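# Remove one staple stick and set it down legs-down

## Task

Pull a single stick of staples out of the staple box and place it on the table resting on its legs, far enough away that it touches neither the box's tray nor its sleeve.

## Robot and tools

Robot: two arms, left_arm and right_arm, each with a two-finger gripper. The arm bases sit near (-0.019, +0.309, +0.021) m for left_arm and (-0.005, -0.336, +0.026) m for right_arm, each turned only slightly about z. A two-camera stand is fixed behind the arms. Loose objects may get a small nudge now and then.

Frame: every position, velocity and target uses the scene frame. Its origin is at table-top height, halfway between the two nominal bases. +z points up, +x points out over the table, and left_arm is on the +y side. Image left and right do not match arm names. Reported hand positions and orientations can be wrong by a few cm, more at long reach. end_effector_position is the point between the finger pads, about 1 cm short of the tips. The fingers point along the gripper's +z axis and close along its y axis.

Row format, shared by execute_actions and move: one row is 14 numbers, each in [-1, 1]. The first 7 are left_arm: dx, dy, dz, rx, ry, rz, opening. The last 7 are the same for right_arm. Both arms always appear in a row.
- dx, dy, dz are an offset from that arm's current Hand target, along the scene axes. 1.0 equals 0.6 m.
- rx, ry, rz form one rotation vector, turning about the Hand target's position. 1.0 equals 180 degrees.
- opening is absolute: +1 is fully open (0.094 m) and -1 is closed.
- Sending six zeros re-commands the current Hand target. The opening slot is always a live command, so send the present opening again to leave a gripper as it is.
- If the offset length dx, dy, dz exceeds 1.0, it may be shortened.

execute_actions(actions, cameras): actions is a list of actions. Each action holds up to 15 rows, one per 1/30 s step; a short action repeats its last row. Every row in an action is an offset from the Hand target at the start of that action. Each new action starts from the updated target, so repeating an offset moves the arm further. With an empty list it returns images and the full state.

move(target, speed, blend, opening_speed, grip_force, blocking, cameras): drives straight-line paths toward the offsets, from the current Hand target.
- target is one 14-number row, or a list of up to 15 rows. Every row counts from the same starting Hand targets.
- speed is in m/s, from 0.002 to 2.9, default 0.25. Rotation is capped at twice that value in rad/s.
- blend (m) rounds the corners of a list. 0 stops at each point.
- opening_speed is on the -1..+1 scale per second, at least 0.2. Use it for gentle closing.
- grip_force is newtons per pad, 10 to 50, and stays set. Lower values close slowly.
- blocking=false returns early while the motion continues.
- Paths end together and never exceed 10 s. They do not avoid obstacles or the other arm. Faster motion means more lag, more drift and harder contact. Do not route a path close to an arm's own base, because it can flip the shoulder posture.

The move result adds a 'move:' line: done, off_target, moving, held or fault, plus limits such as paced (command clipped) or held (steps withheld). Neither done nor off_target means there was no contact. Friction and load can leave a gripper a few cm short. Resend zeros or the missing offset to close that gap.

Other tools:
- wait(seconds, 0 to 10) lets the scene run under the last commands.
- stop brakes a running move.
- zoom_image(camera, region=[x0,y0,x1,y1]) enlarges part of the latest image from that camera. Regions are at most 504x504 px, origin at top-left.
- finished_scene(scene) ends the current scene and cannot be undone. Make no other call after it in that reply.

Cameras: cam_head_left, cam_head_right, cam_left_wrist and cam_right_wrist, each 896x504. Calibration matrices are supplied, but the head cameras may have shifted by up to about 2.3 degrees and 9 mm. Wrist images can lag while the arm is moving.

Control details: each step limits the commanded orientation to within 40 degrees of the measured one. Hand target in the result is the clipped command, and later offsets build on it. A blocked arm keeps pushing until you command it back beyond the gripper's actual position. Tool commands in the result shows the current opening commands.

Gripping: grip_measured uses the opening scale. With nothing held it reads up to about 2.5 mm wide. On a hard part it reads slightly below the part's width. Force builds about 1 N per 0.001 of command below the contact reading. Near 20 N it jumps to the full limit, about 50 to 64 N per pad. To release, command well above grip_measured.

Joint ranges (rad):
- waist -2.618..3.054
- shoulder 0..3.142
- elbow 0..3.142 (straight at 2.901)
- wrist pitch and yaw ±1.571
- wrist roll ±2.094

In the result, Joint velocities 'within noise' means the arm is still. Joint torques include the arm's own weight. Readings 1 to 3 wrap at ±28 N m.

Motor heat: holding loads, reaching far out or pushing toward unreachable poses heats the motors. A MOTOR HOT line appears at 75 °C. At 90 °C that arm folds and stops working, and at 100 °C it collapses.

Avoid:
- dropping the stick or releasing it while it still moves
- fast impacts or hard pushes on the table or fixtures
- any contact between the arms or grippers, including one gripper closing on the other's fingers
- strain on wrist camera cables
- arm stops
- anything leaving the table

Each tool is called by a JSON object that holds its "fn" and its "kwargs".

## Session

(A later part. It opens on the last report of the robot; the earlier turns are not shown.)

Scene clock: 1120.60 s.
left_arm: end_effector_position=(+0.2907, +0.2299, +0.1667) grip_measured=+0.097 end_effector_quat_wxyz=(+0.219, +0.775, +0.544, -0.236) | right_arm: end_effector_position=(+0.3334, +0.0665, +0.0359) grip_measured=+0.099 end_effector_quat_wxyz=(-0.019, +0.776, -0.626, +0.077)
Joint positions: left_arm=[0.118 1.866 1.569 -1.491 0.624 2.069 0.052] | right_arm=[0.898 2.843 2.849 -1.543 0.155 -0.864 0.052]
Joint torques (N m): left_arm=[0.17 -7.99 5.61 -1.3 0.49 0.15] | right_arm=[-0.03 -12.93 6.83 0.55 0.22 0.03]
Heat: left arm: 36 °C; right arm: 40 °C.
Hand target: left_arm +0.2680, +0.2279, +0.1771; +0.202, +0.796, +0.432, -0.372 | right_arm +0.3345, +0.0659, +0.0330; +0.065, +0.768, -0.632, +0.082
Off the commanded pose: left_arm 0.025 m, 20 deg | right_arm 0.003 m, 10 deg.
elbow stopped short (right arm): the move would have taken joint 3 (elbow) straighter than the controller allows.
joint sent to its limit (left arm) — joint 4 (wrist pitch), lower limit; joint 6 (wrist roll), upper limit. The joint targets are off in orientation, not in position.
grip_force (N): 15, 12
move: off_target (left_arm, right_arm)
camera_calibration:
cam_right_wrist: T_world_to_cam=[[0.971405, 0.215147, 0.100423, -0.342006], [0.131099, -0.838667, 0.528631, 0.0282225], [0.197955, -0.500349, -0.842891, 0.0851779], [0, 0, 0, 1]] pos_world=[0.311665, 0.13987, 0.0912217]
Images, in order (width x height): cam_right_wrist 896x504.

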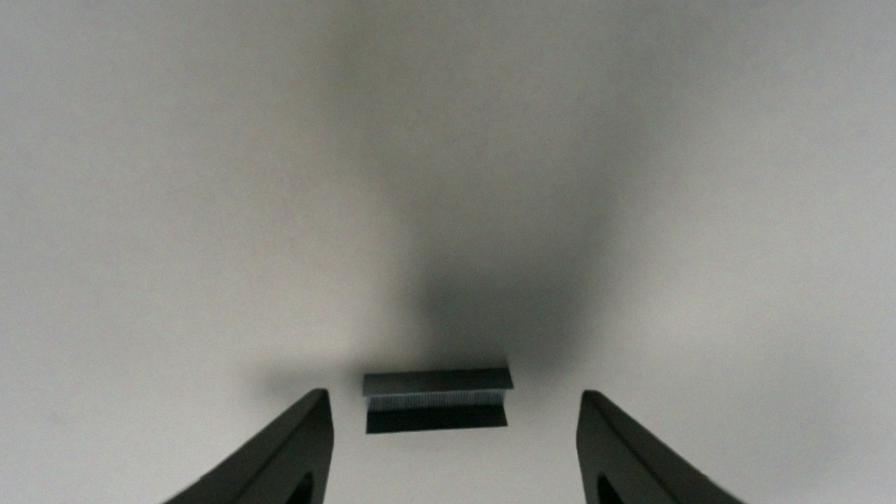

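{"fn": "move", "kwargs": {"target": [0,0,0,0,0,0,0.1,0.0042,-0.0375,0.008,0.147,0.03,0.0083,0.1], "speed": 0.15, "cameras": ["cam_right_wrist"]}}

Scene clock: 1137.63 s.
left_arm: end_effector_position=(+0.2907, +0.2299, +0.1667) grip_measured=+0.097 end_effector_quat_wxyz=(+0.219, +0.775, +0.544, -0.236) | right_arm: end_effector_position=(+0.3352, +0.0407, +0.0263) grip_measured=+0.099 end_effector_quat_wxyz=(-0.067, +0.774, -0.623, -0.091)
Joint positions: left_arm=[0.118 1.866 1.569 -1.491 0.624 2.069 0.052] | right_arm=[0.739 2.486 2.109 -1.083 -0.198 -1.01 0.052]
Joint torques (N m): left_arm=[0.32 -8.08 5.35 -1.32 0.48 0.11] | right_arm=[-0.65 -15.28 4.93 1 -0.36 -0.08]
Heat: left arm: 35 °C; right arm: 39 °C.
Hand target: left_arm +0.2680, +0.2279, +0.1771; +0.202, +0.796, +0.432, -0.372 | right_arm +0.3371, +0.0436, +0.0379; -0.085, +0.773, -0.620, -0.100
Off the commanded pose: left_arm 0.025 m, 20 deg | right_arm 0.012 m, 2 deg.
joint sent to its limit (left arm) — joint 4 (wrist pitch), lower limit; joint 6 (wrist roll), upper limit. The joint targets are off in orientation, not in position.
grip_force (N): 15, 12
move: off_target (left_arm, right_arm)
camera_calibration:
cam_right_wrist: T_world_to_cam=[[0.974672, 0.220931, -0.0346868, -0.3351], [0.222815, -0.946046, 0.235268, -0.00722254], [0.0191628, -0.237038, -0.971311, 0.116351], [0, 0, 0, 1]] pos_world=[0.325993, 0.0947809, 0.103089]
Images, in order (width x height): cam_right_wrist 896x504.

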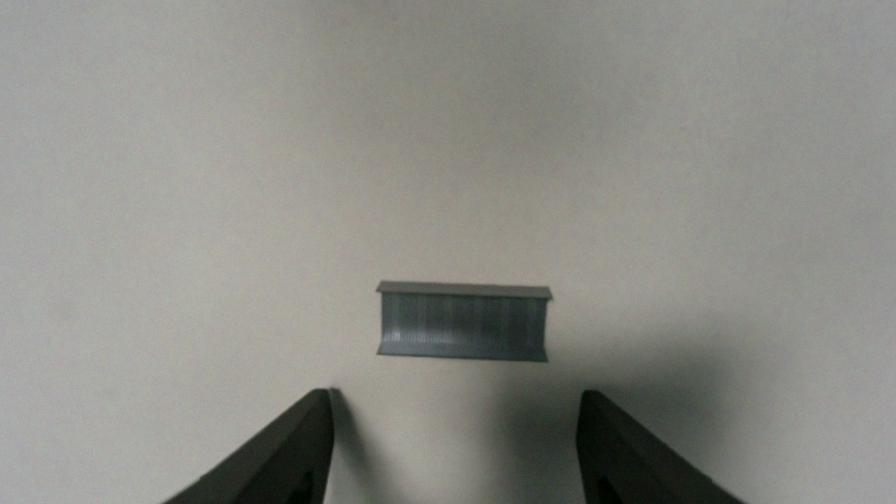

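{"fn": "move", "kwargs": {"target": [0,0,0,0,0,0,0.1,-0.0045,0.027,-0.004,0,0,-0.011,0.1], "speed": 0.1, "cameras": ["cam_right_wrist"]}}

Scene clock: 1144.80 s.
left_arm: end_effector_position=(+0.2907, +0.2299, +0.1667) grip_measured=+0.097 end_effector_quat_wxyz=(+0.219, +0.775, +0.544, -0.236) | right_arm: end_effector_position=(+0.3335, +0.0513, +0.0327) grip_measured=+0.099 end_effector_quat_wxyz=(-0.076, +0.763, -0.636, -0.093)
Joint positions: left_arm=[0.118 1.866 1.569 -1.491 0.624 2.069 0.052] | right_arm=[0.757 2.486 2.132 -1.081 -0.199 -0.957 0.052]
Joint torques (N m): left_arm=[0.18 -7.77 5.46 -1.31 0.47 0.15] | right_arm=[0.54 -12.49 7.5 0.95 -0.28 0.09]
Heat: left arm: 35 °C; right arm: 42 °C.
Hand target: left_arm +0.2680, +0.2279, +0.1771; +0.202, +0.796, +0.432, -0.372 | right_arm +0.3343, +0.0597, +0.0355; -0.086, +0.763, -0.634, -0.098
Off the commanded pose: left_arm 0.025 m, 20 deg | right_arm 0.009 m, 1 deg.
joint sent to its limit (left arm) — joint 4 (wrist pitch), lower limit; joint 6 (wrist roll), upper limit. The joint targets are off in orientation, not in position.
grip_force (N): 15, 12
move: off_target (left_arm)
camera_calibration:
cam_right_wrist: T_world_to_cam=[[0.981792, 0.188152, -0.0261297, -0.336473], [0.18921, -0.956447, 0.22228, 0.013894], [0.0168306, -0.223176, -0.974633, 0.125259], [0, 0, 0, 1]] pos_world=[0.325609, 0.104552, 0.110201]
Images, in order (width x height): cam_right_wrist 896x504.

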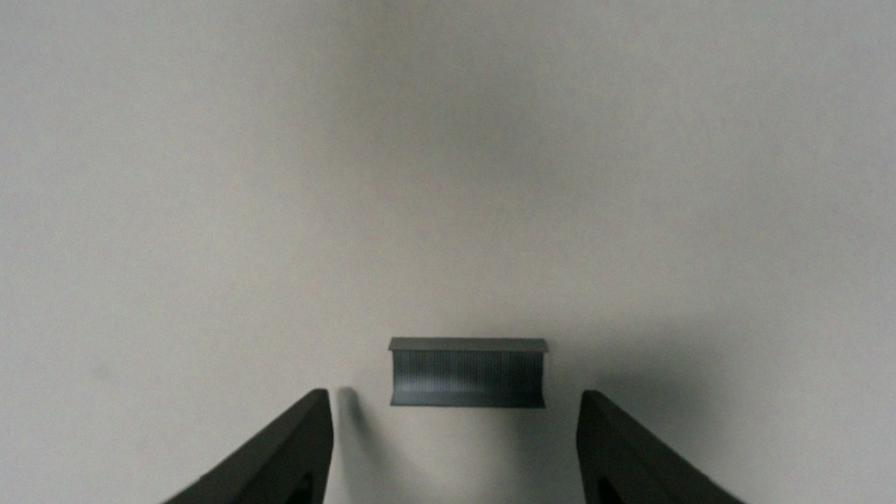

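{"fn": "move", "kwargs": {"target": [[0,0,0,0,0,0,0.1,0.0038,0.0055,-0.02,0,0,0,0.1],[0,0,0,0,0,0,0.1,0.0038,0.0055,-0.02,0,0,0,-0.36],[0,0,0,0,0,0,0.1,0.0038,0.0055,0.045,0,0,0,-0.38],[0,0,0,0,0,0,0.1,0.0462,-0.191,0.045,0,0,0.144,-0.38]], "speed": [0.06,0.06,0.1,0.2], "blend": [0,0,0.02,0], "opening_speed": 0.4, "cameras": ["cam_right_wrist"]}}

Scene clock: 1161.90 s.
left_arm: end_effector_position=(+0.2907, +0.2299, +0.1667) grip_measured=+0.097 end_effector_quat_wxyz=(+0.219, +0.775, +0.544, -0.236) | right_arm: end_effector_position=(+0.3672, -0.0566, +0.0471) grip_measured=-0.331 end_effector_quat_wxyz=(-0.051, +0.885, -0.451, -0.108)
Joint positions: left_arm=[0.118 1.866 1.569 -1.491 0.624 2.069 0.052] | right_arm=[0.526 2.426 2.083 -1.255 -0.237 -1.652 0.031]
Joint torques (N m): left_arm=[0.14 -7.84 5.64 -1.34 0.46 0.11] | right_arm=[-0.06 -15.28 5.12 0.32 -0.44 -0.06]
Heat: left arm: 35 °C; right arm: 43 °C.
Hand target: left_arm +0.2680, +0.2279, +0.1771; +0.202, +0.796, +0.432, -0.372 | right_arm +0.3620, -0.0549, +0.0623; -0.062, +0.885, -0.446, -0.115
Off the commanded pose: left_arm 0.025 m, 20 deg | right_arm 0.016 m, 2 deg.
joint sent to its limit (left arm) — joint 4 (wrist pitch), lower limit; joint 6 (wrist roll), upper limit. The joint targets are off in orientation, not in position.
grip_force (N): 15, 12
move: off_target (left_arm, right_arm); blend cut to 0 m at target 3
camera_calibration:
cam_right_wrist: T_world_to_cam=[[0.80321, 0.594849, -0.0317394, -0.259995], [0.585721, -0.77893, 0.22405, -0.234576], [0.108553, -0.19855, -0.974061, 0.082424], [0, 0, 0, 1]] pos_world=[0.33728, -0.0116953, 0.124591]
Images, in order (width x height): cam_right_wrist 896x504.

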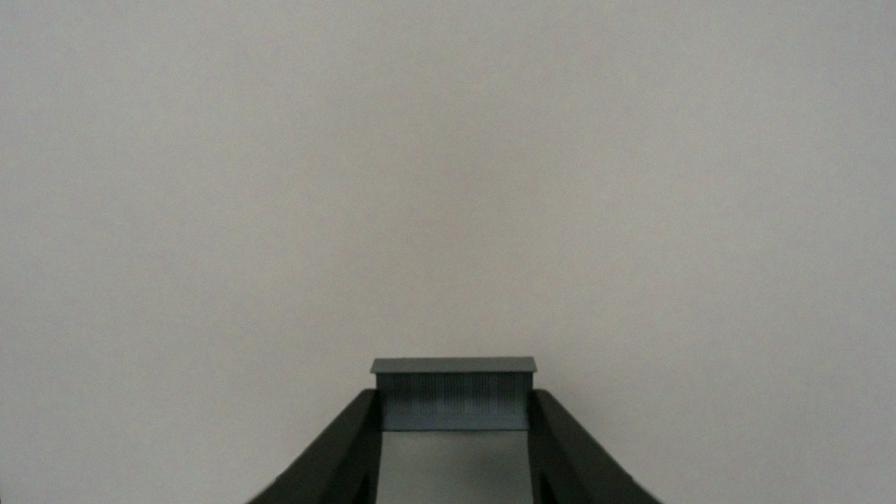

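{"fn": "move", "kwargs": {"target": [0,0,0,0,0,0,0.1,0,0,-0.055,0,0,0,-0.38], "speed": 0.08}}

{"fn": "move", "kwargs": {"target": [0,0,0,0,0,0,0.1,0,0,-0.008,0,0,0,-0.38], "speed": 0.05, "cameras": ["cam_right_wrist"]}}

Scene clock: 1166.87 s.
left_arm: end_effector_position=(+0.2907, +0.2299, +0.1667) grip_measured=+0.097 end_effector_quat_wxyz=(+0.219, +0.775, +0.544, -0.236) | right_arm: end_effector_position=(+0.3640, -0.0581, +0.0258) grip_measured=-0.331 end_effector_quat_wxyz=(-0.052, +0.885, -0.450, -0.108)
Joint positions: left_arm=[0.118 1.866 1.569 -1.491 0.624 2.069 0.052] | right_arm=[0.526 2.424 1.994 -1.167 -0.239 -1.653 0.031]
Joint torques (N m): left_arm=[0.12 -7.9 5.49 -1.33 0.44 0.14] | right_arm=[-0.06 -13.38 4.81 0.64 -0.42 -0.08]
Heat: left arm: 35 °C; right arm: 44 °C.
Hand target: left_arm +0.2680, +0.2279, +0.1771; +0.202, +0.796, +0.432, -0.372 | right_arm +0.3620, -0.0548, +0.0294; -0.062, +0.885, -0.446, -0.115
Off the commanded pose: left_arm 0.025 m, 20 deg | right_arm 0.005 m, 1 deg.
joint sent to its limit (left arm) — joint 4 (wrist pitch), lower limit; joint 6 (wrist roll), upper limit. The joint targets are off in orientation, not in position.
grip_force (N): 15, 12
move: off_target (left_arm)

Scene clock: 1167.57 s.
left_arm: end_effector_position=(+0.2907, +0.2299, +0.1667) grip_measured=+0.097 end_effector_quat_wxyz=(+0.219, +0.775, +0.544, -0.236) | right_arm: end_effector_position=(+0.3644, -0.0573, +0.0247) grip_measured=-0.331 end_effector_quat_wxyz=(-0.054, +0.885, -0.450, -0.109)
Joint positions: left_arm=[0.118 1.866 1.569 -1.491 0.624 2.069 0.052] | right_arm=[0.526 2.424 1.989 -1.158 -0.242 -1.653 0.031]
Joint torques (N m): left_arm=[0.13 -7.95 5.44 -1.35 0.49 0.12] | right_arm=[-0.06 -13.03 4.36 0.71 -0.39 -0.08]
Heat: left arm: 35 °C; right arm: 44 °C.
Hand target: left_arm +0.2680, +0.2279, +0.1771; +0.202, +0.796, +0.432, -0.372 | right_arm +0.3620, -0.0549, +0.0246; -0.062, +0.885, -0.446, -0.115
Off the commanded pose: left_arm 0.025 m, 20 deg | right_arm 0.003 m, 1 deg.
joint sent to its limit (left arm) — joint 4 (wrist pitch), lower limit; joint 6 (wrist roll), upper limit. The joint targets are off in orientation, not in position.
grip_force (N): 15, 12
move: off_target (left_arm)
camera_calibration:
cam_right_wrist: T_world_to_cam=[[0.802663, 0.595831, -0.0267795, -0.257925], [0.586209, -0.77983, 0.219599, -0.228602], [0.10996, -0.191962, -0.975223, 0.0605046], [0, 0, 0, 1]] pos_world=[0.334382, -0.0129762, 0.102299]
Images, in order (width x height): cam_right_wrist 896x504.

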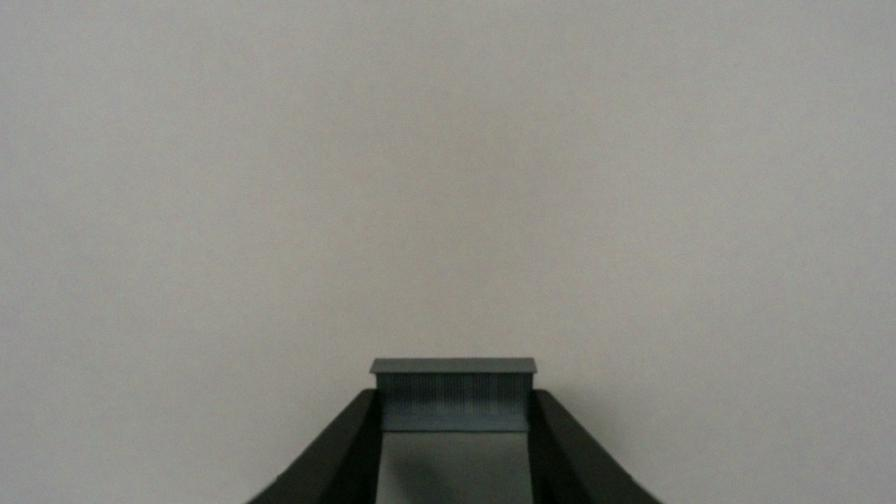

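{"fn": "move", "kwargs": {"target": [[0,0,0,0,0,0,0.1,0,0,-0.007,0,0,0,-0.36],[0,0,0,0,0,0,0.1,0,0,-0.007,0,0,0,0.1],[0,0,0,0,0,0,0.1,-0.0098,0.013,0.013,-0.191,-0.144,0,0.1]], "speed": [0.05,0.05,0.15], "opening_speed": 0.6, "cameras": ["cam_right_wrist","cam_left_wrist"]}}

Scene clock: 1181.23 s.
left_arm: end_effector_position=(+0.2907, +0.2299, +0.1667) grip_measured=+0.097 end_effector_quat_wxyz=(+0.219, +0.775, +0.544, -0.236) | right_arm: end_effector_position=(+0.3567, -0.0471, +0.0373) grip_measured=+0.099 end_effector_quat_wxyz=(+0.093, +0.868, -0.438, +0.216)
Joint positions: left_arm=[0.118 1.866 1.569 -1.491 0.624 2.069 0.052] | right_arm=[0.824 2.463 2.051 -1.236 0.468 -1.34 0.052]
Joint torques (N m): left_arm=[0.03 -7.94 5.45 -1.29 0.48 0.14] | right_arm=[0.44 -10.73 7.12 0.2 0.46 0.03]
Heat: left arm: 35 °C; right arm: 44 °C.
Hand target: left_arm +0.2680, +0.2279, +0.1771; +0.202, +0.796, +0.432, -0.372 | right_arm +0.3562, -0.0471, +0.0323; +0.103, +0.867, -0.435, +0.219
Off the commanded pose: left_arm 0.025 m, 20 deg | right_arm 0.005 m, 1 deg.
joint sent to its limit (left arm) — joint 4 (wrist pitch), lower limit; joint 6 (wrist roll), upper limit. The joint targets are off in orientation, not in position.
grip_force (N): 15, 12
move: off_target (left_arm)
camera_calibration:
cam_left_wrist: T_world_to_cam=[[-0.948391, 0.301562, -0.0980551, 0.227052], [0.316354, 0.921024, -0.227235, -0.22758], [0.0217858, -0.246528, -0.968891, 0.304827], [0, 0, 0, 1]] pos_world=[0.280689, 0.216284, 0.265893]
cam_right_wrist: T_world_to_cam=[[0.80663, 0.591041, 0.00429794, -0.260325], [0.346864, -0.479249, 0.806229, -0.141214], [0.478574, -0.648838, -0.591588, -0.0915697], [0, 0, 0, 1]] pos_world=[0.302791, 0.0267723, 0.0607982]
Images, in order (width x height): cam_left_wrist 896x504, cam_right_wrist 896x504.

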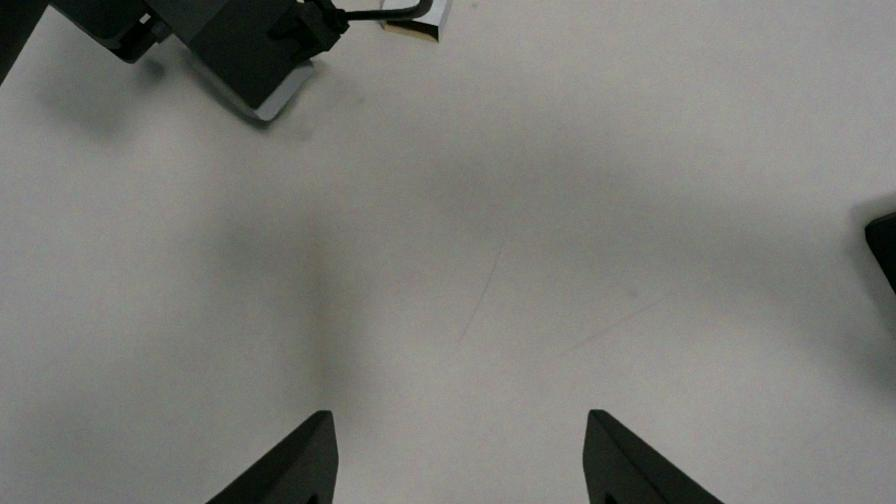

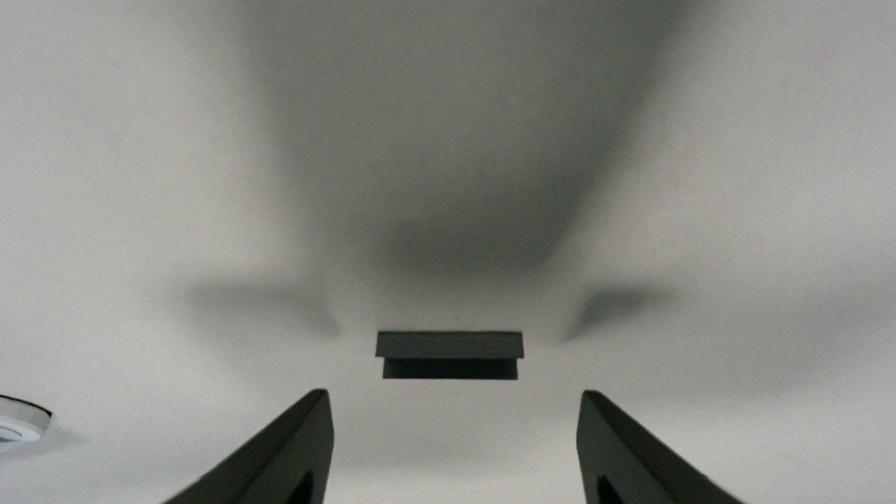

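{"fn": "move", "kwargs": {"target": [[0,0,0,0,0,0,0.1,0.0093,-0.0153,-0.0255,0,0,0,0.1],[0,0,0,0,0,0,0.1,0.0093,-0.0153,-0.0255,0,0,0,-0.36],[0,0,0,0,0,0,0.1,0.0093,-0.0153,0.07,0,0,0,-0.38],[0,0,0,0,0,0,0.1,0.0093,-0.0153,0.07,0.364,0.274,0,-0.38]], "speed": [0.06,0.06,0.12,0.3], "opening_speed": 0.4, "blend": [0,0,0.02,0], "cameras": ["cam_right_wrist"]}}

Scene clock: 1199.67 s.
left_arm: end_effector_position=(+0.2907, +0.2299, +0.1667) grip_measured=+0.097 end_effector_quat_wxyz=(+0.219, +0.775, +0.544, -0.236) | right_arm: end_effector_position=(+0.3613, -0.0590, +0.0742) grip_measured=-0.379 end_effector_quat_wxyz=(-0.204, +0.803, -0.407, -0.386)
Joint positions: left_arm=[0.118 1.866 1.569 -1.491 0.624 2.069 0.052] | right_arm=[0.319 2.617 2.277 -1.56 -0.857 -2.012 0.029]
Joint torques (N m): left_arm=[0.08 -8.01 5.48 -1.33 0.48 0.12] | right_arm=[-0.34 -11.58 6.72 -0.22 -0.86 -0.08]
Heat: left arm: 35 °C; right arm: 43 °C.
Hand target: left_arm +0.2680, +0.2279, +0.1771; +0.202, +0.796, +0.432, -0.372 | right_arm +0.3618, -0.0563, +0.0744; -0.205, +0.795, -0.403, -0.405
Off the commanded pose: left_arm 0.025 m, 20 deg | right_arm 0.003 m, 2 deg.
joint sent to its limit (left arm) — joint 4 (wrist pitch), lower limit; joint 6 (wrist roll), upper limit. The joint targets are off in orientation, not in position.
joint sent to its limit (right arm) — joint 4 (wrist pitch), lower limit. The joint targets still meet the commanded pose.
grip_force (N): 15, 12
move: off_target (left_arm); blend cut to 0 m at target 3; target 2's new opening was sent with right_arm's hand 0.013 m and 2 deg from that target; target 3's new opening was sent with right_arm's hand 0.015 m and 1 deg from that target
camera_calibration:
cam_right_wrist: T_world_to_cam=[[0.797282, 0.603605, -0.00143688, -0.252601], [0.54612, -0.722362, -0.424202, -0.173342], [-0.257088, 0.337424, -0.905567, 0.267548], [0, 0, 0, 1]] pos_world=[0.364843, -0.0630218, 0.168388]
Images, in order (width x height): cam_right_wrist 896x504.

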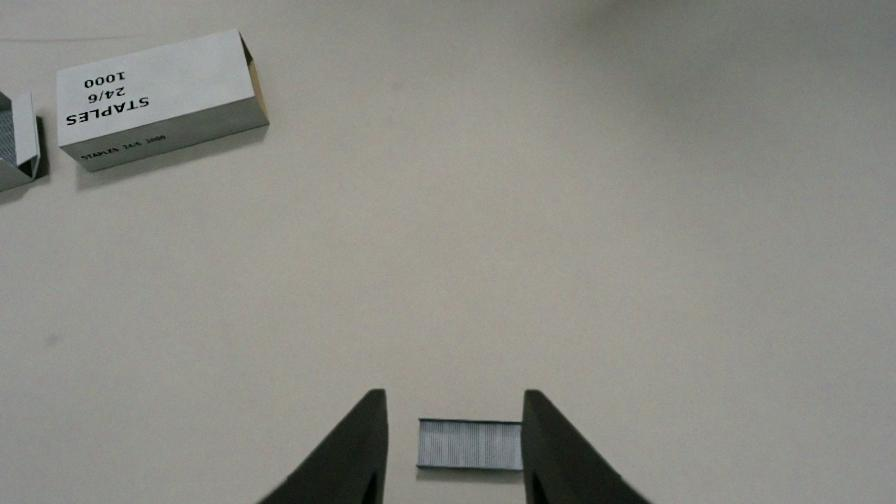

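{"fn": "move", "kwargs": {"target": [[0,0,0,0,0,0,0.1,0.0112,0.0115,0.01,-0.267,0.0415,-0.4745,-0.2],[0,0,0,0,0,0,0.1,0.0112,0.0115,-0.05,-0.267,0.0415,-0.4745,-0.2]], "speed": [0.35,0.15], "blend": [0.01,0], "cameras": ["cam_right_wrist"]}}

Scene clock: 1242.03 s.
left_arm: end_effector_position=(+0.2907, +0.2299, +0.1667) grip_measured=+0.097 end_effector_quat_wxyz=(+0.219, +0.775, +0.544, -0.236) | right_arm: end_effector_position=(+0.3678, -0.0499, +0.0504) grip_measured=-0.201 end_effector_quat_wxyz=(+0.082, -0.309, +0.947, +0.032)
Joint positions: left_arm=[0.118 1.866 1.569 -1.491 0.624 2.069 0.052] | right_arm=[0.625 2.224 1.754 -0.923 -0.007 0.019 0.038]
Joint torques (N m): left_arm=[0.02 -7.97 5.49 -1.31 0.46 0.16] | right_arm=[0.36 -10.58 5.56 1.1 0.12 0.03]
Heat: left arm: 34 °C; right arm: 40 °C.
Hand target: left_arm +0.2680, +0.2279, +0.1771; +0.202, +0.796, +0.432, -0.372 | right_arm +0.3686, -0.0494, +0.0444; +0.083, -0.308, +0.947, +0.027
Off the commanded pose: left_arm 0.025 m, 20 deg | right_arm 0.006 m, 1 deg.
joint sent to its limit (left arm) — joint 4 (wrist pitch), lower limit; joint 6 (wrist roll), upper limit. The joint targets are off in orientation, not in position.
grip_force (N): 15, 12
move: off_target (left_arm)
camera_calibration:
cam_right_wrist: T_world_to_cam=[[0.595548, -0.802552, -0.0351293, -0.257517], [-0.764131, -0.579444, 0.283458, 0.272973], [-0.247845, -0.141969, -0.958341, 0.219997], [0, 0, 0, 1]] pos_world=[0.416477, -0.0172654, 0.124409]
Images, in order (width x height): cam_right_wrist 896x504.

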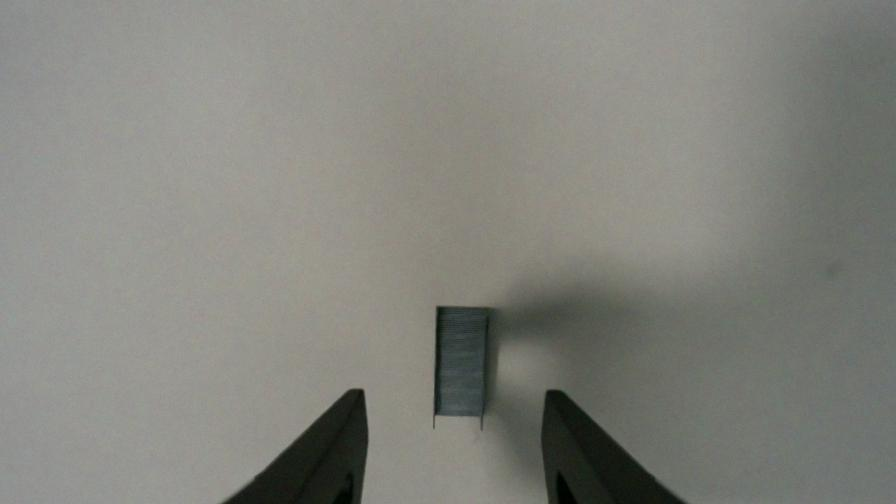

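{"fn": "move", "kwargs": {"target": [0,0,0,0,0,0,0.1,0.0188,0.0097,-0.0223,-0.085,0.1169,0,-0.2], "speed": 0.15, "grip_force": [15,10], "cameras": ["cam_right_wrist"]}}

Scene clock: 1282.97 s.
left_arm: end_effector_position=(+0.2907, +0.2299, +0.1667) grip_measured=+0.097 end_effector_quat_wxyz=(+0.219, +0.775, +0.544, -0.236) | right_arm: end_effector_position=(+0.3785, -0.0418, +0.0380) grip_measured=-0.201 end_effector_quat_wxyz=(-0.051, -0.309, +0.949, -0.014)
Joint positions: left_arm=[0.118 1.866 1.569 -1.491 0.624 2.069 0.052] | right_arm=[0.625 2.714 2.603 -1.567 -0.007 0.019 0.038]
Joint torques (N m): left_arm=[0.21 -7.94 5.52 -1.28 0.46 0.12] | right_arm=[-0.44 -11.74 7.16 0.23 0.01 -0.04]
Heat: left arm: 34 °C; right arm: 39 °C.
Hand target: left_arm +0.2680, +0.2279, +0.1771; +0.202, +0.796, +0.432, -0.372 | right_arm +0.3798, -0.0436, +0.0310; -0.132, -0.306, +0.942, -0.043
Off the commanded pose: left_arm 0.025 m, 20 deg | right_arm 0.007 m, 10 deg.
joint sent to its limit (left arm) — joint 4 (wrist pitch), lower limit; joint 6 (wrist roll), upper limit. The joint targets are off in orientation, not in position.
joint sent to its limit (right arm) — joint 4 (wrist pitch), lower limit. The joint targets are off in orientation, not in position.
grip_force (N): 15, 10
move: off_target (left_arm, right_arm)
camera_calibration:
cam_right_wrist: T_world_to_cam=[[0.587805, -0.808423, -0.0306221, -0.255404], [-0.670528, -0.508021, 0.540654, 0.247127], [-0.452634, -0.297266, -0.840687, 0.278328], [0, 0, 0, 1]] pos_world=[0.441814, 0.00180815, 0.0925556]
Images, in order (width x height): cam_right_wrist 896x504.

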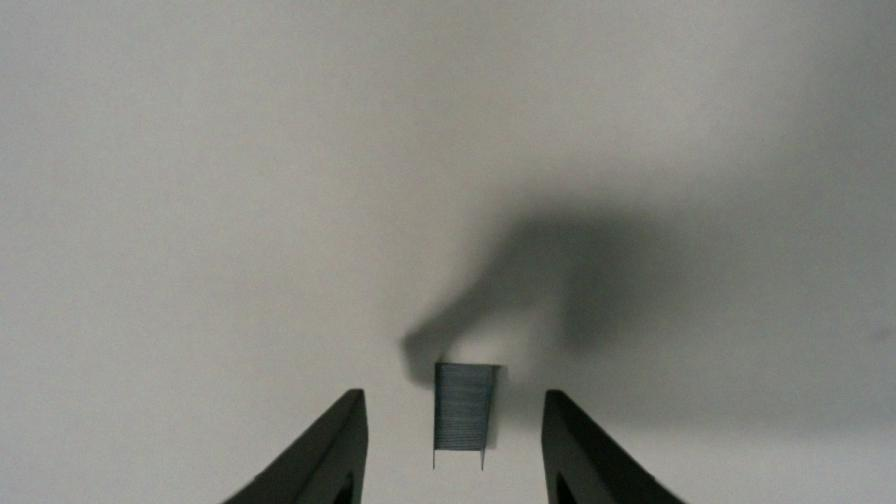

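{"fn": "move", "kwargs": {"target": [[0,0,0,0,0,0,0.1,-0.0053,-0.0065,-0.0175,0.0294,-0.0405,0,-0.2],[0,0,0,0,0,0,0.1,-0.0053,-0.0065,-0.0175,0.0294,-0.0405,0,-0.79]], "speed": 0.08, "opening_speed": 0.5, "cameras": ["cam_right_wrist"]}}

Scene clock: 1314.63 s.
left_arm: end_effector_position=(+0.2907, +0.2299, +0.1667) grip_measured=+0.097 end_effector_quat_wxyz=(+0.219, +0.775, +0.544, -0.236) | right_arm: end_effector_position=(+0.3715, -0.0455, +0.0227) grip_measured=-0.688 end_effector_quat_wxyz=(-0.067, -0.309, +0.949, -0.016)
Joint positions: left_arm=[0.118 1.866 1.569 -1.491 0.624 2.069 0.052] | right_arm=[0.625 2.698 2.507 -1.517 -0.014 0.019 0.015]
Joint torques (N m): left_arm=[0.05 -7.99 5.74 -1.31 0.48 0.1] | right_arm=[-0.57 -14.06 4.16 0.59 0.13 -0.04]
Motor temperatures (°C): left_arm=[22 34 28 27 24 24 23] | right_arm=[23 38 36 22 23 23 21]
Heat: left arm: 34 °C; right arm: 38 °C.
Hand target: left_arm +0.2680, +0.2279, +0.1771; +0.202, +0.796, +0.432, -0.372 | right_arm +0.3766, -0.0475, +0.0204; -0.058, -0.308, +0.949, -0.019
Off the commanded pose: left_arm 0.025 m, 20 deg | right_arm 0.006 m, 1 deg.
joint sent to its limit (left arm) — joint 4 (wrist pitch), lower limit; joint 6 (wrist roll), upper limit. The joint targets are off in orientation, not in position.
grip_force (N): 15, 10
move: off_target (left_arm)
camera_calibration:
cam_right_wrist: T_world_to_cam=[[0.58635, -0.809205, -0.037161, -0.254031], [-0.654807, -0.500481, 0.566345, 0.242761], [-0.476887, -0.307743, -0.82333, 0.269523], [0, 0, 0, 1]] pos_world=[0.436445, -0.00112209, 0.0749802]
Images, in order (width x height): cam_right_wrist 896x504.

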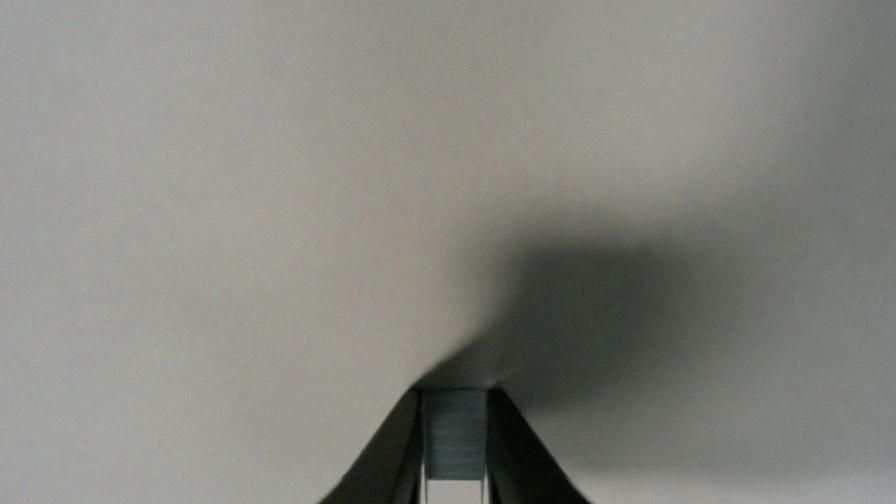

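{"fn": "move", "kwargs": {"target": [[0,0,0,0,0,0,0.1,0,0,0.08,0,0,0,-0.79],[0,0,0,0,0,0,0.1,-0.0693,0.1625,0.1077,0.4704,-0.1853,0.2864,-0.79]], "speed": [0.12,0.3], "blend": [0.02,0], "cameras": ["cam_right_wrist","cam_left_wrist"]}}

Scene clock: 1326.07 s.
left_arm: end_effector_position=(+0.2907, +0.2299, +0.1667) grip_measured=+0.097 end_effector_quat_wxyz=(+0.219, +0.775, +0.544, -0.236) | right_arm: end_effector_position=(+0.3391, +0.0541, +0.0971) grip_measured=-0.688 end_effector_quat_wxyz=(-0.421, +0.595, -0.482, -0.485)
Joint positions: left_arm=[0.118 1.866 1.569 -1.491 0.624 2.069 0.052] | right_arm=[0.494 2.297 1.253 0.56 -1.188 -0.487 0.015]
Joint torques (N m): left_arm=[0.14 -7.99 5.64 -1.3 0.46 0.18] | right_arm=[-0.59 -9.51 4.46 2.02 -0.56 0.03]
Heat: left arm: 34 °C; right arm: 39 °C.
Hand target: left_arm +0.2680, +0.2279, +0.1771; +0.202, +0.796, +0.432, -0.372 | right_arm +0.3349, +0.0501, +0.0851; -0.409, +0.591, -0.487, -0.496
Off the commanded pose: left_arm 0.025 m, 20 deg | right_arm 0.013 m, 2 deg.
joint sent to its limit (left arm) — joint 4 (wrist pitch), lower limit; joint 6 (wrist roll), upper limit. The joint targets are off in orientation, not in position.
grip_force (N): 15, 10
move: off_target (left_arm, right_arm)
camera_calibration:
cam_left_wrist: T_world_to_cam=[[-0.948391, 0.301562, -0.0980551, 0.227052], [0.316354, 0.921024, -0.227235, -0.22758], [0.0217858, -0.246528, -0.968891, 0.304827], [0, 0, 0, 1]] pos_world=[0.280689, 0.216284, 0.265893]
cam_right_wrist: T_world_to_cam=[[0.978095, 0.205789, 0.0313106, -0.346059], [0.147544, -0.579295, -0.801653, 0.0942427], [-0.146833, 0.788713, -0.596968, 0.152691], [0, 0, 0, 1]] pos_world=[0.346994, 0.00538027, 0.177537]
Images, in order (width x height): cam_left_wrist 896x504, cam_right_wrist 896x504.

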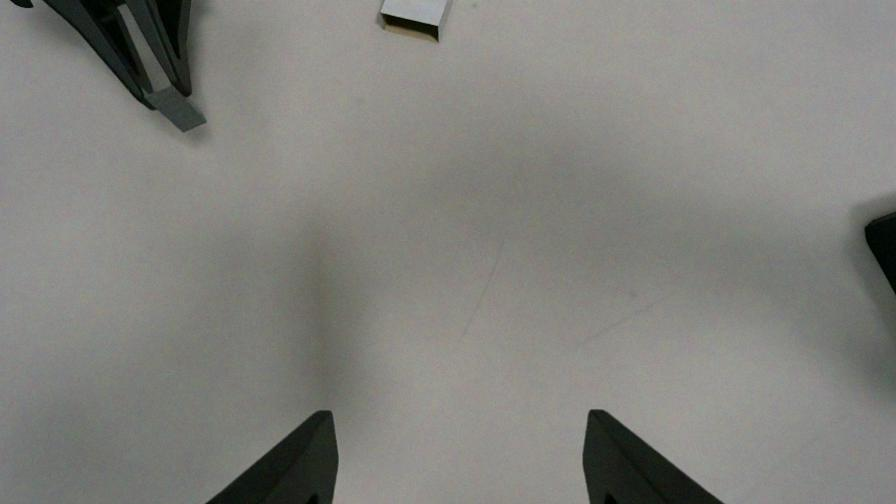

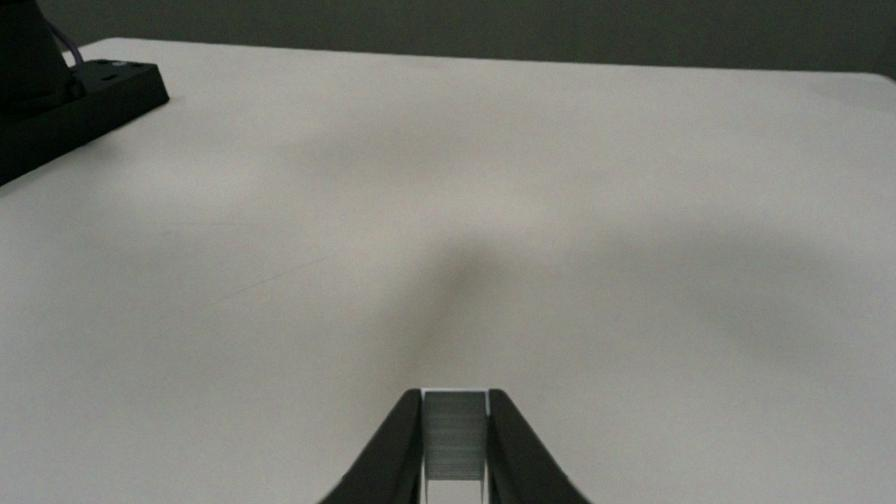

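{"fn": "move", "kwargs": {"target": [[0,0,0,0,0,0,0.1,0,0,-0.0667,-0.011,-0.002,0,-0.79],[0,0,0,0,0,0,0.1,0,0,-0.0952,-0.011,-0.002,0,-0.79],[0,0,0,0,0,0,0.1,0,-0.05,-0.135,-0.0926,-0.018,0,-0.79]], "speed": [0.15,0.06,0.06], "blend": [0.01,0.005,0], "cameras": ["cam_right_wrist","cam_left_wrist"]}}

Scene clock: 1344.90 s.
left_arm: end_effector_position=(+0.2907, +0.2299, +0.1667) grip_measured=+0.097 end_effector_quat_wxyz=(+0.219, +0.775, +0.544, -0.236) | right_arm: end_effector_position=(+0.3294, +0.0352, +0.0414) grip_measured=-0.688 end_effector_quat_wxyz=(-0.383, +0.662, -0.476, -0.434)
Joint positions: left_arm=[0.118 1.866 1.569 -1.491 0.624 2.069 0.052] | right_arm=[0.477 2.341 1.316 0.117 -1.139 -0.961 0.015]
Joint torques (N m): left_arm=[0.14 -8.02 5.56 -1.33 0.44 0.12] | right_arm=[-1.58 -9.77 4.14 0.52 0.77 -0.06]
Heat: left arm: 34 °C; right arm: 40 °C.
Hand target: left_arm +0.2680, +0.2279, +0.1771; +0.202, +0.796, +0.432, -0.372 | right_arm +0.3351, +0.0201, +0.0042; -0.333, +0.658, -0.542, -0.403
Off the commanded pose: left_arm 0.025 m, 20 deg | right_arm 0.041 m, 10 deg.
joint sent to its limit (left arm) — joint 4 (wrist pitch), lower limit; joint 6 (wrist roll), upper limit. The joint targets are off in orientation, not in position.
grip_force (N): 15, 10
move: off_target (left_arm, right_arm); blend cut to 0.0086 m at target 1
camera_calibration:
cam_left_wrist: T_world_to_cam=[[-0.948391, 0.301562, -0.0980551, 0.227052], [0.316354, 0.921024, -0.227235, -0.22758], [0.0217858, -0.246528, -0.968891, 0.304827], [0, 0, 0, 1]] pos_world=[0.280689, 0.216284, 0.265893]
cam_right_wrist: T_world_to_cam=[[0.956424, 0.278404, 0.0880028, -0.328775], [0.260001, -0.674911, -0.690576, 0.00190734], [-0.132865, 0.683364, -0.717886, 0.137022], [0, 0, 0, 1]] pos_world=[0.332157, -0.000816414, 0.128617]
Images, in order (width x height): cam_left_wrist 896x504, cam_right_wrist 896x504.

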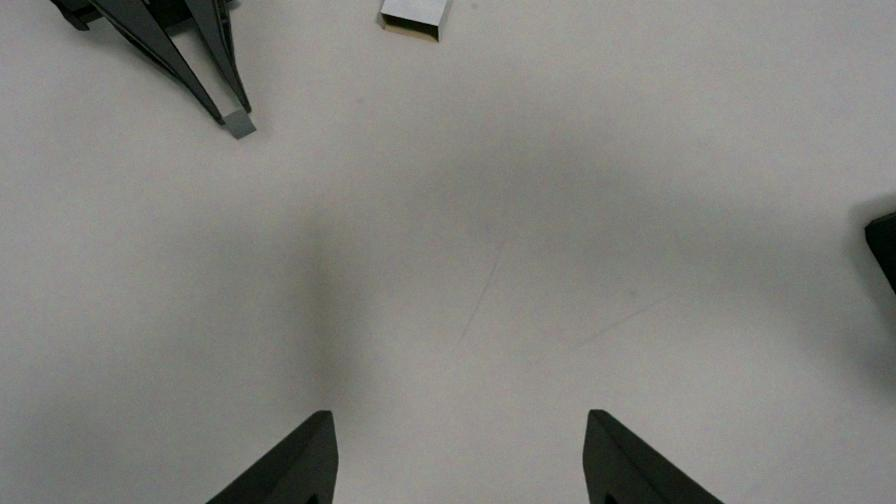

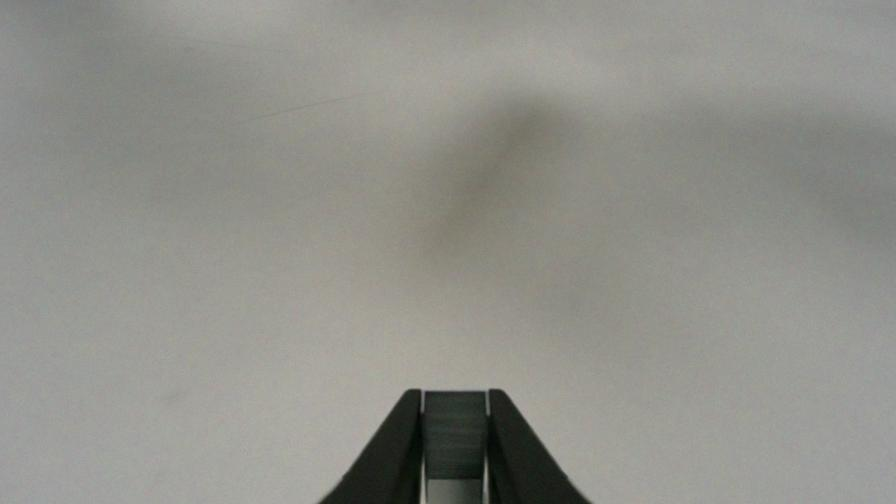

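{"fn": "move", "kwargs": {"target": [[0,0,0,0,0,0,0.1,0,0.012,0.03,0,0,0,-0.79],[0,0,0,0,0,0,0.1,0,0.012,0.03,0,0,0,-0.683]], "speed": [0.06,0.06], "opening_speed": 0.3, "cameras": ["cam_right_wrist","cam_left_wrist"]}}

Scene clock: 1352.37 s.
left_arm: end_effector_position=(+0.2907, +0.2299, +0.1667) grip_measured=+0.097 end_effector_quat_wxyz=(+0.219, +0.775, +0.544, -0.236) | right_arm: end_effector_position=(+0.3322, +0.0335, +0.0425) grip_measured=-0.683 end_effector_quat_wxyz=(-0.363, +0.658, -0.502, -0.429)
Joint positions: left_arm=[0.118 1.866 1.569 -1.491 0.624 2.069 0.052] | right_arm=[0.477 2.325 1.338 0.032 -1.103 -0.95 0.015]
Joint torques (N m): left_arm=[0.06 -7.87 5.48 -1.33 0.45 0.12] | right_arm=[0.01 -10.82 5.11 0.87 0.46 -0.04]
Heat: left arm: 34 °C; right arm: 40 °C.
Hand target: left_arm +0.2680, +0.2279, +0.1771; +0.202, +0.796, +0.432, -0.372 | right_arm +0.3349, +0.0273, +0.0221; -0.332, +0.658, -0.542, -0.404
Off the commanded pose: left_arm 0.025 m, 20 deg | right_arm 0.021 m, 7 deg.
joint sent to its limit (left arm) — joint 4 (wrist pitch), lower limit; joint 6 (wrist roll), upper limit. The joint targets are off in orientation, not in position.
grip_force (N): 15, 10
move: off_target (left_arm, right_arm); target 2's new opening was sent with right_arm's hand 0.021 m and 7 deg from that target
camera_calibration:
cam_left_wrist: T_world_to_cam=[[-0.948391, 0.301562, -0.0980551, 0.227052], [0.316354, 0.921024, -0.227235, -0.22758], [0.0217858, -0.246528, -0.968891, 0.304827], [0, 0, 0, 1]] pos_world=[0.280689, 0.216284, 0.265893]
cam_right_wrist: T_world_to_cam=[[0.965601, 0.257085, 0.0390009, -0.331328], [0.217209, -0.715019, -0.664506, 0.0151919], [-0.142948, 0.650119, -0.746265, 0.145015], [0, 0, 0, 1]] pos_world=[0.337361, 0.00176482, 0.131237]
Images, in order (width x height): cam_left_wrist 896x504, cam_right_wrist 896x504.

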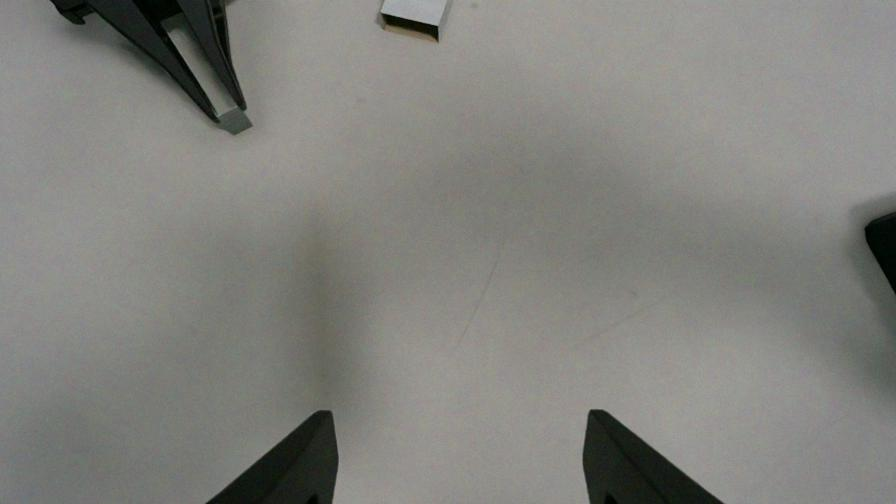

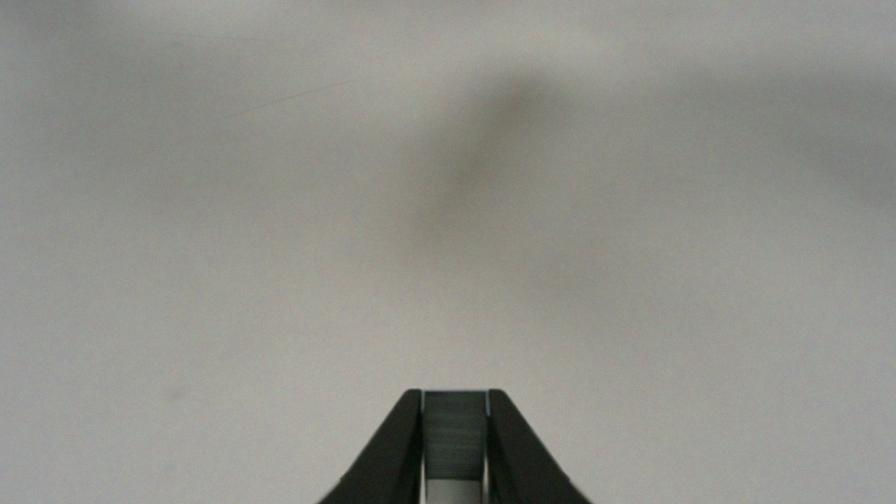

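{"fn": "move", "kwargs": {"target": [[0,0,0,0,0,0,0.1,0,0,0.042,0.1034,0.02,0,-0.683],[0,0,0,0,0,0,0.1,0,0,0.008,0.1034,0.02,0,-0.683],[0,0,0,0,0,0,0.1,0,-0.03,0.006,0.1034,0.02,0,-0.683]], "speed": [0.1,0.06,0.05], "blend": [0.005,0.005,0], "cameras": ["cam_right_wrist","cam_left_wrist"]}}

Scene clock: 1361.63 s.
left_arm: end_effector_position=(+0.2907, +0.2299, +0.1667) grip_measured=+0.097 end_effector_quat_wxyz=(+0.219, +0.775, +0.544, -0.236) | right_arm: end_effector_position=(+0.3395, +0.0152, +0.0412) grip_measured=-0.683 end_effector_quat_wxyz=(-0.435, +0.591, -0.460, -0.499)
Joint positions: left_arm=[0.118 1.866 1.569 -1.491 0.624 2.069 0.052] | right_arm=[0.407 2.458 1.191 0.788 -1.302 -0.52 0.015]
Joint torques (N m): left_arm=[0.23 -8.05 5.53 -1.3 0.45 0.15] | right_arm=[-0.77 -9.77 3.26 1.54 -0.33 -0.1]
Heat: left arm: 34 °C; right arm: 40 °C.
Hand target: left_arm +0.2680, +0.2279, +0.1771; +0.202, +0.796, +0.432, -0.372 | right_arm +0.3350, +0.0093, +0.0258; -0.417, +0.583, -0.480, -0.506
Off the commanded pose: left_arm 0.025 m, 20 deg | right_arm 0.017 m, 3 deg.
joint sent to its limit (left arm) — joint 4 (wrist pitch), lower limit; joint 6 (wrist roll), upper limit. The joint targets are off in orientation, not in position.
grip_force (N): 15, 10
move: off_target (left_arm, right_arm)
camera_calibration:
cam_left_wrist: T_world_to_cam=[[-0.948391, 0.301562, -0.0980551, 0.227052], [0.316354, 0.921024, -0.227235, -0.22758], [0.0217858, -0.246528, -0.968891, 0.304827], [0, 0, 0, 1]] pos_world=[0.280689, 0.216284, 0.265893]
cam_right_wrist: T_world_to_cam=[[0.973492, 0.222394, 0.0534208, -0.33631], [0.167054, -0.531828, -0.830212, 0.0206689], [-0.156223, 0.817129, -0.554882, 0.151151], [0, 0, 0, 1]] pos_world=[0.347556, -0.0377248, 0.118997]
Images, in order (width x height): cam_left_wrist 896x504, cam_right_wrist 896x504.

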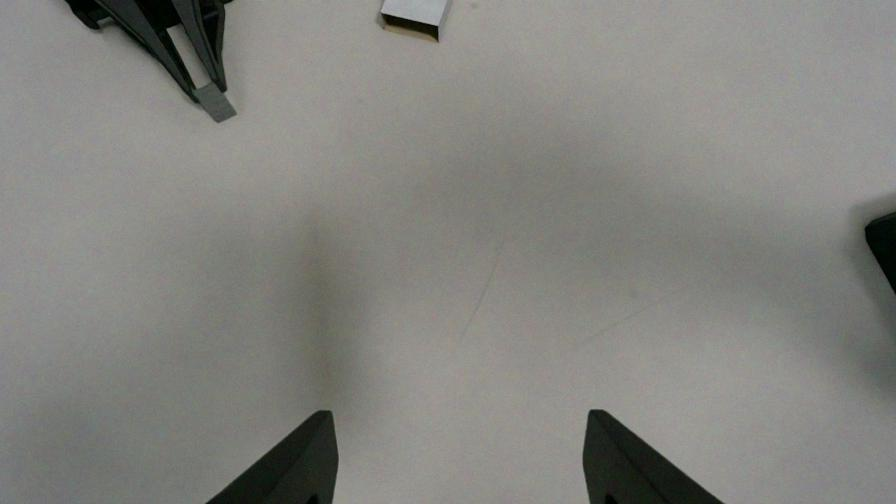

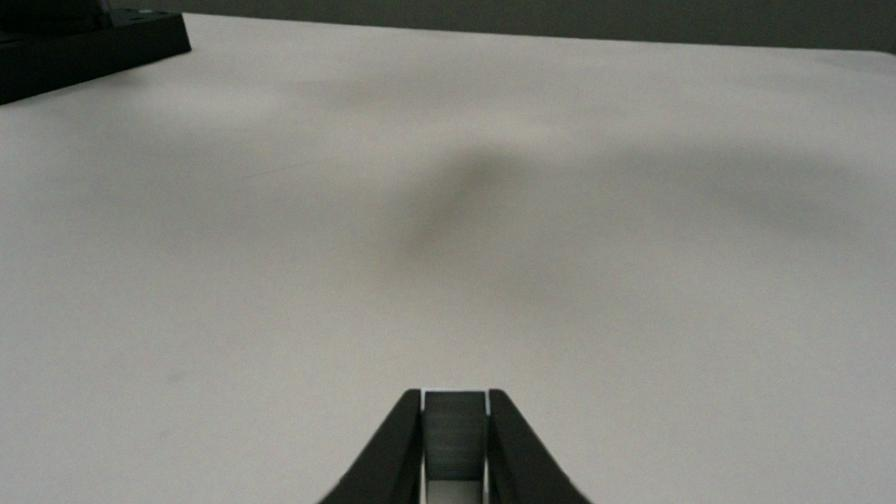

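{"fn": "move", "kwargs": {"target": [[0,0,0,0,0,0,0.1,0,-0.012,-0.03,0,0,0,-0.681],[0,0,0,0,0,0,0.1,0,-0.05,-0.035,0,0,0,-0.681]], "speed": [0.06,0.06], "blend": [0.005,0], "cameras": ["cam_right_wrist","cam_left_wrist"]}}

Scene clock: 1369.83 s.
left_arm: end_effector_position=(+0.2907, +0.2299, +0.1667) grip_measured=+0.097 end_effector_quat_wxyz=(+0.219, +0.775, +0.544, -0.236) | right_arm: end_effector_position=(+0.3378, -0.0069, +0.0418) grip_measured=-0.681 end_effector_quat_wxyz=(-0.453, +0.602, -0.423, -0.503)
Joint positions: left_arm=[0.118 1.866 1.569 -1.491 0.624 2.069 0.052] | right_arm=[0.355 2.469 1.175 0.797 -1.396 -0.611 0.015]
Joint torques (N m): left_arm=[0.21 -7.86 5.5 -1.32 0.45 0.16] | right_arm=[-2.35 -8.09 1.83 0.77 0.08 -0.47]
Heat: left arm: 34 °C; right arm: 41 °C.
Hand target: left_arm +0.2680, +0.2279, +0.1771; +0.202, +0.796, +0.432, -0.372 | right_arm +0.3351, -0.0207, +0.0048; -0.417, +0.583, -0.480, -0.506
Off the commanded pose: left_arm 0.025 m, 20 deg | right_arm 0.040 m, 8 deg.
joint sent to its limit (left arm) — joint 4 (wrist pitch), lower limit; joint 6 (wrist roll), upper limit. The joint targets are off in orientation, not in position.
grip_force (N): 15, 10
move: off_target (left_arm, right_arm)
camera_calibration:
cam_left_wrist: T_world_to_cam=[[-0.948391, 0.301562, -0.0980551, 0.227052], [0.316354, 0.921024, -0.227235, -0.22758], [0.0217858, -0.246528, -0.968891, 0.304827], [0, 0, 0, 1]] pos_world=[0.280689, 0.216284, 0.265893]
cam_right_wrist: T_world_to_cam=[[0.959045, 0.256862, 0.119396, -0.327378], [0.233768, -0.479709, -0.845714, -0.0118671], [-0.159956, 0.838988, -0.520109, 0.169144], [0, 0, 0, 1]] pos_world=[0.3438, -0.0635111, 0.117025]
Images, in order (width x height): cam_left_wrist 896x504, cam_right_wrist 896x504.

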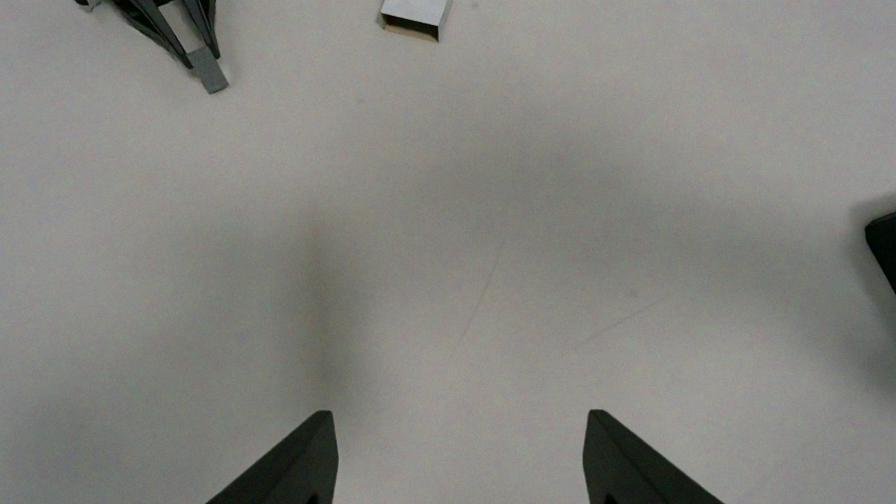

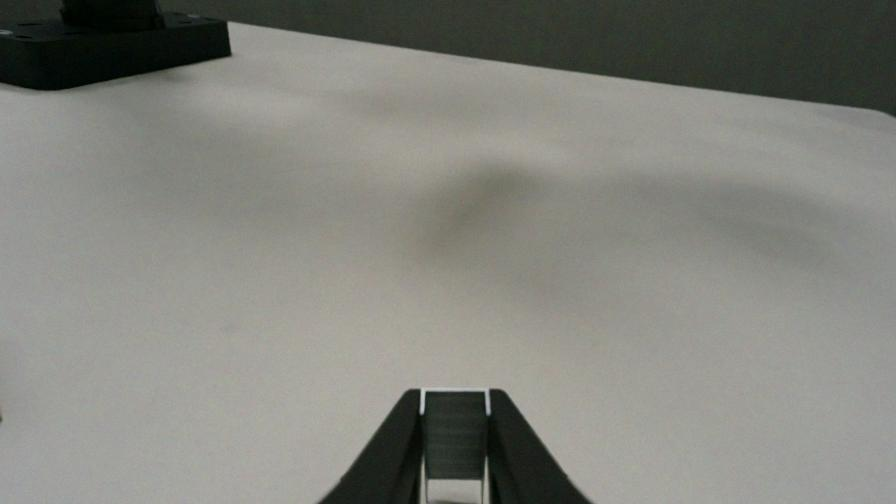

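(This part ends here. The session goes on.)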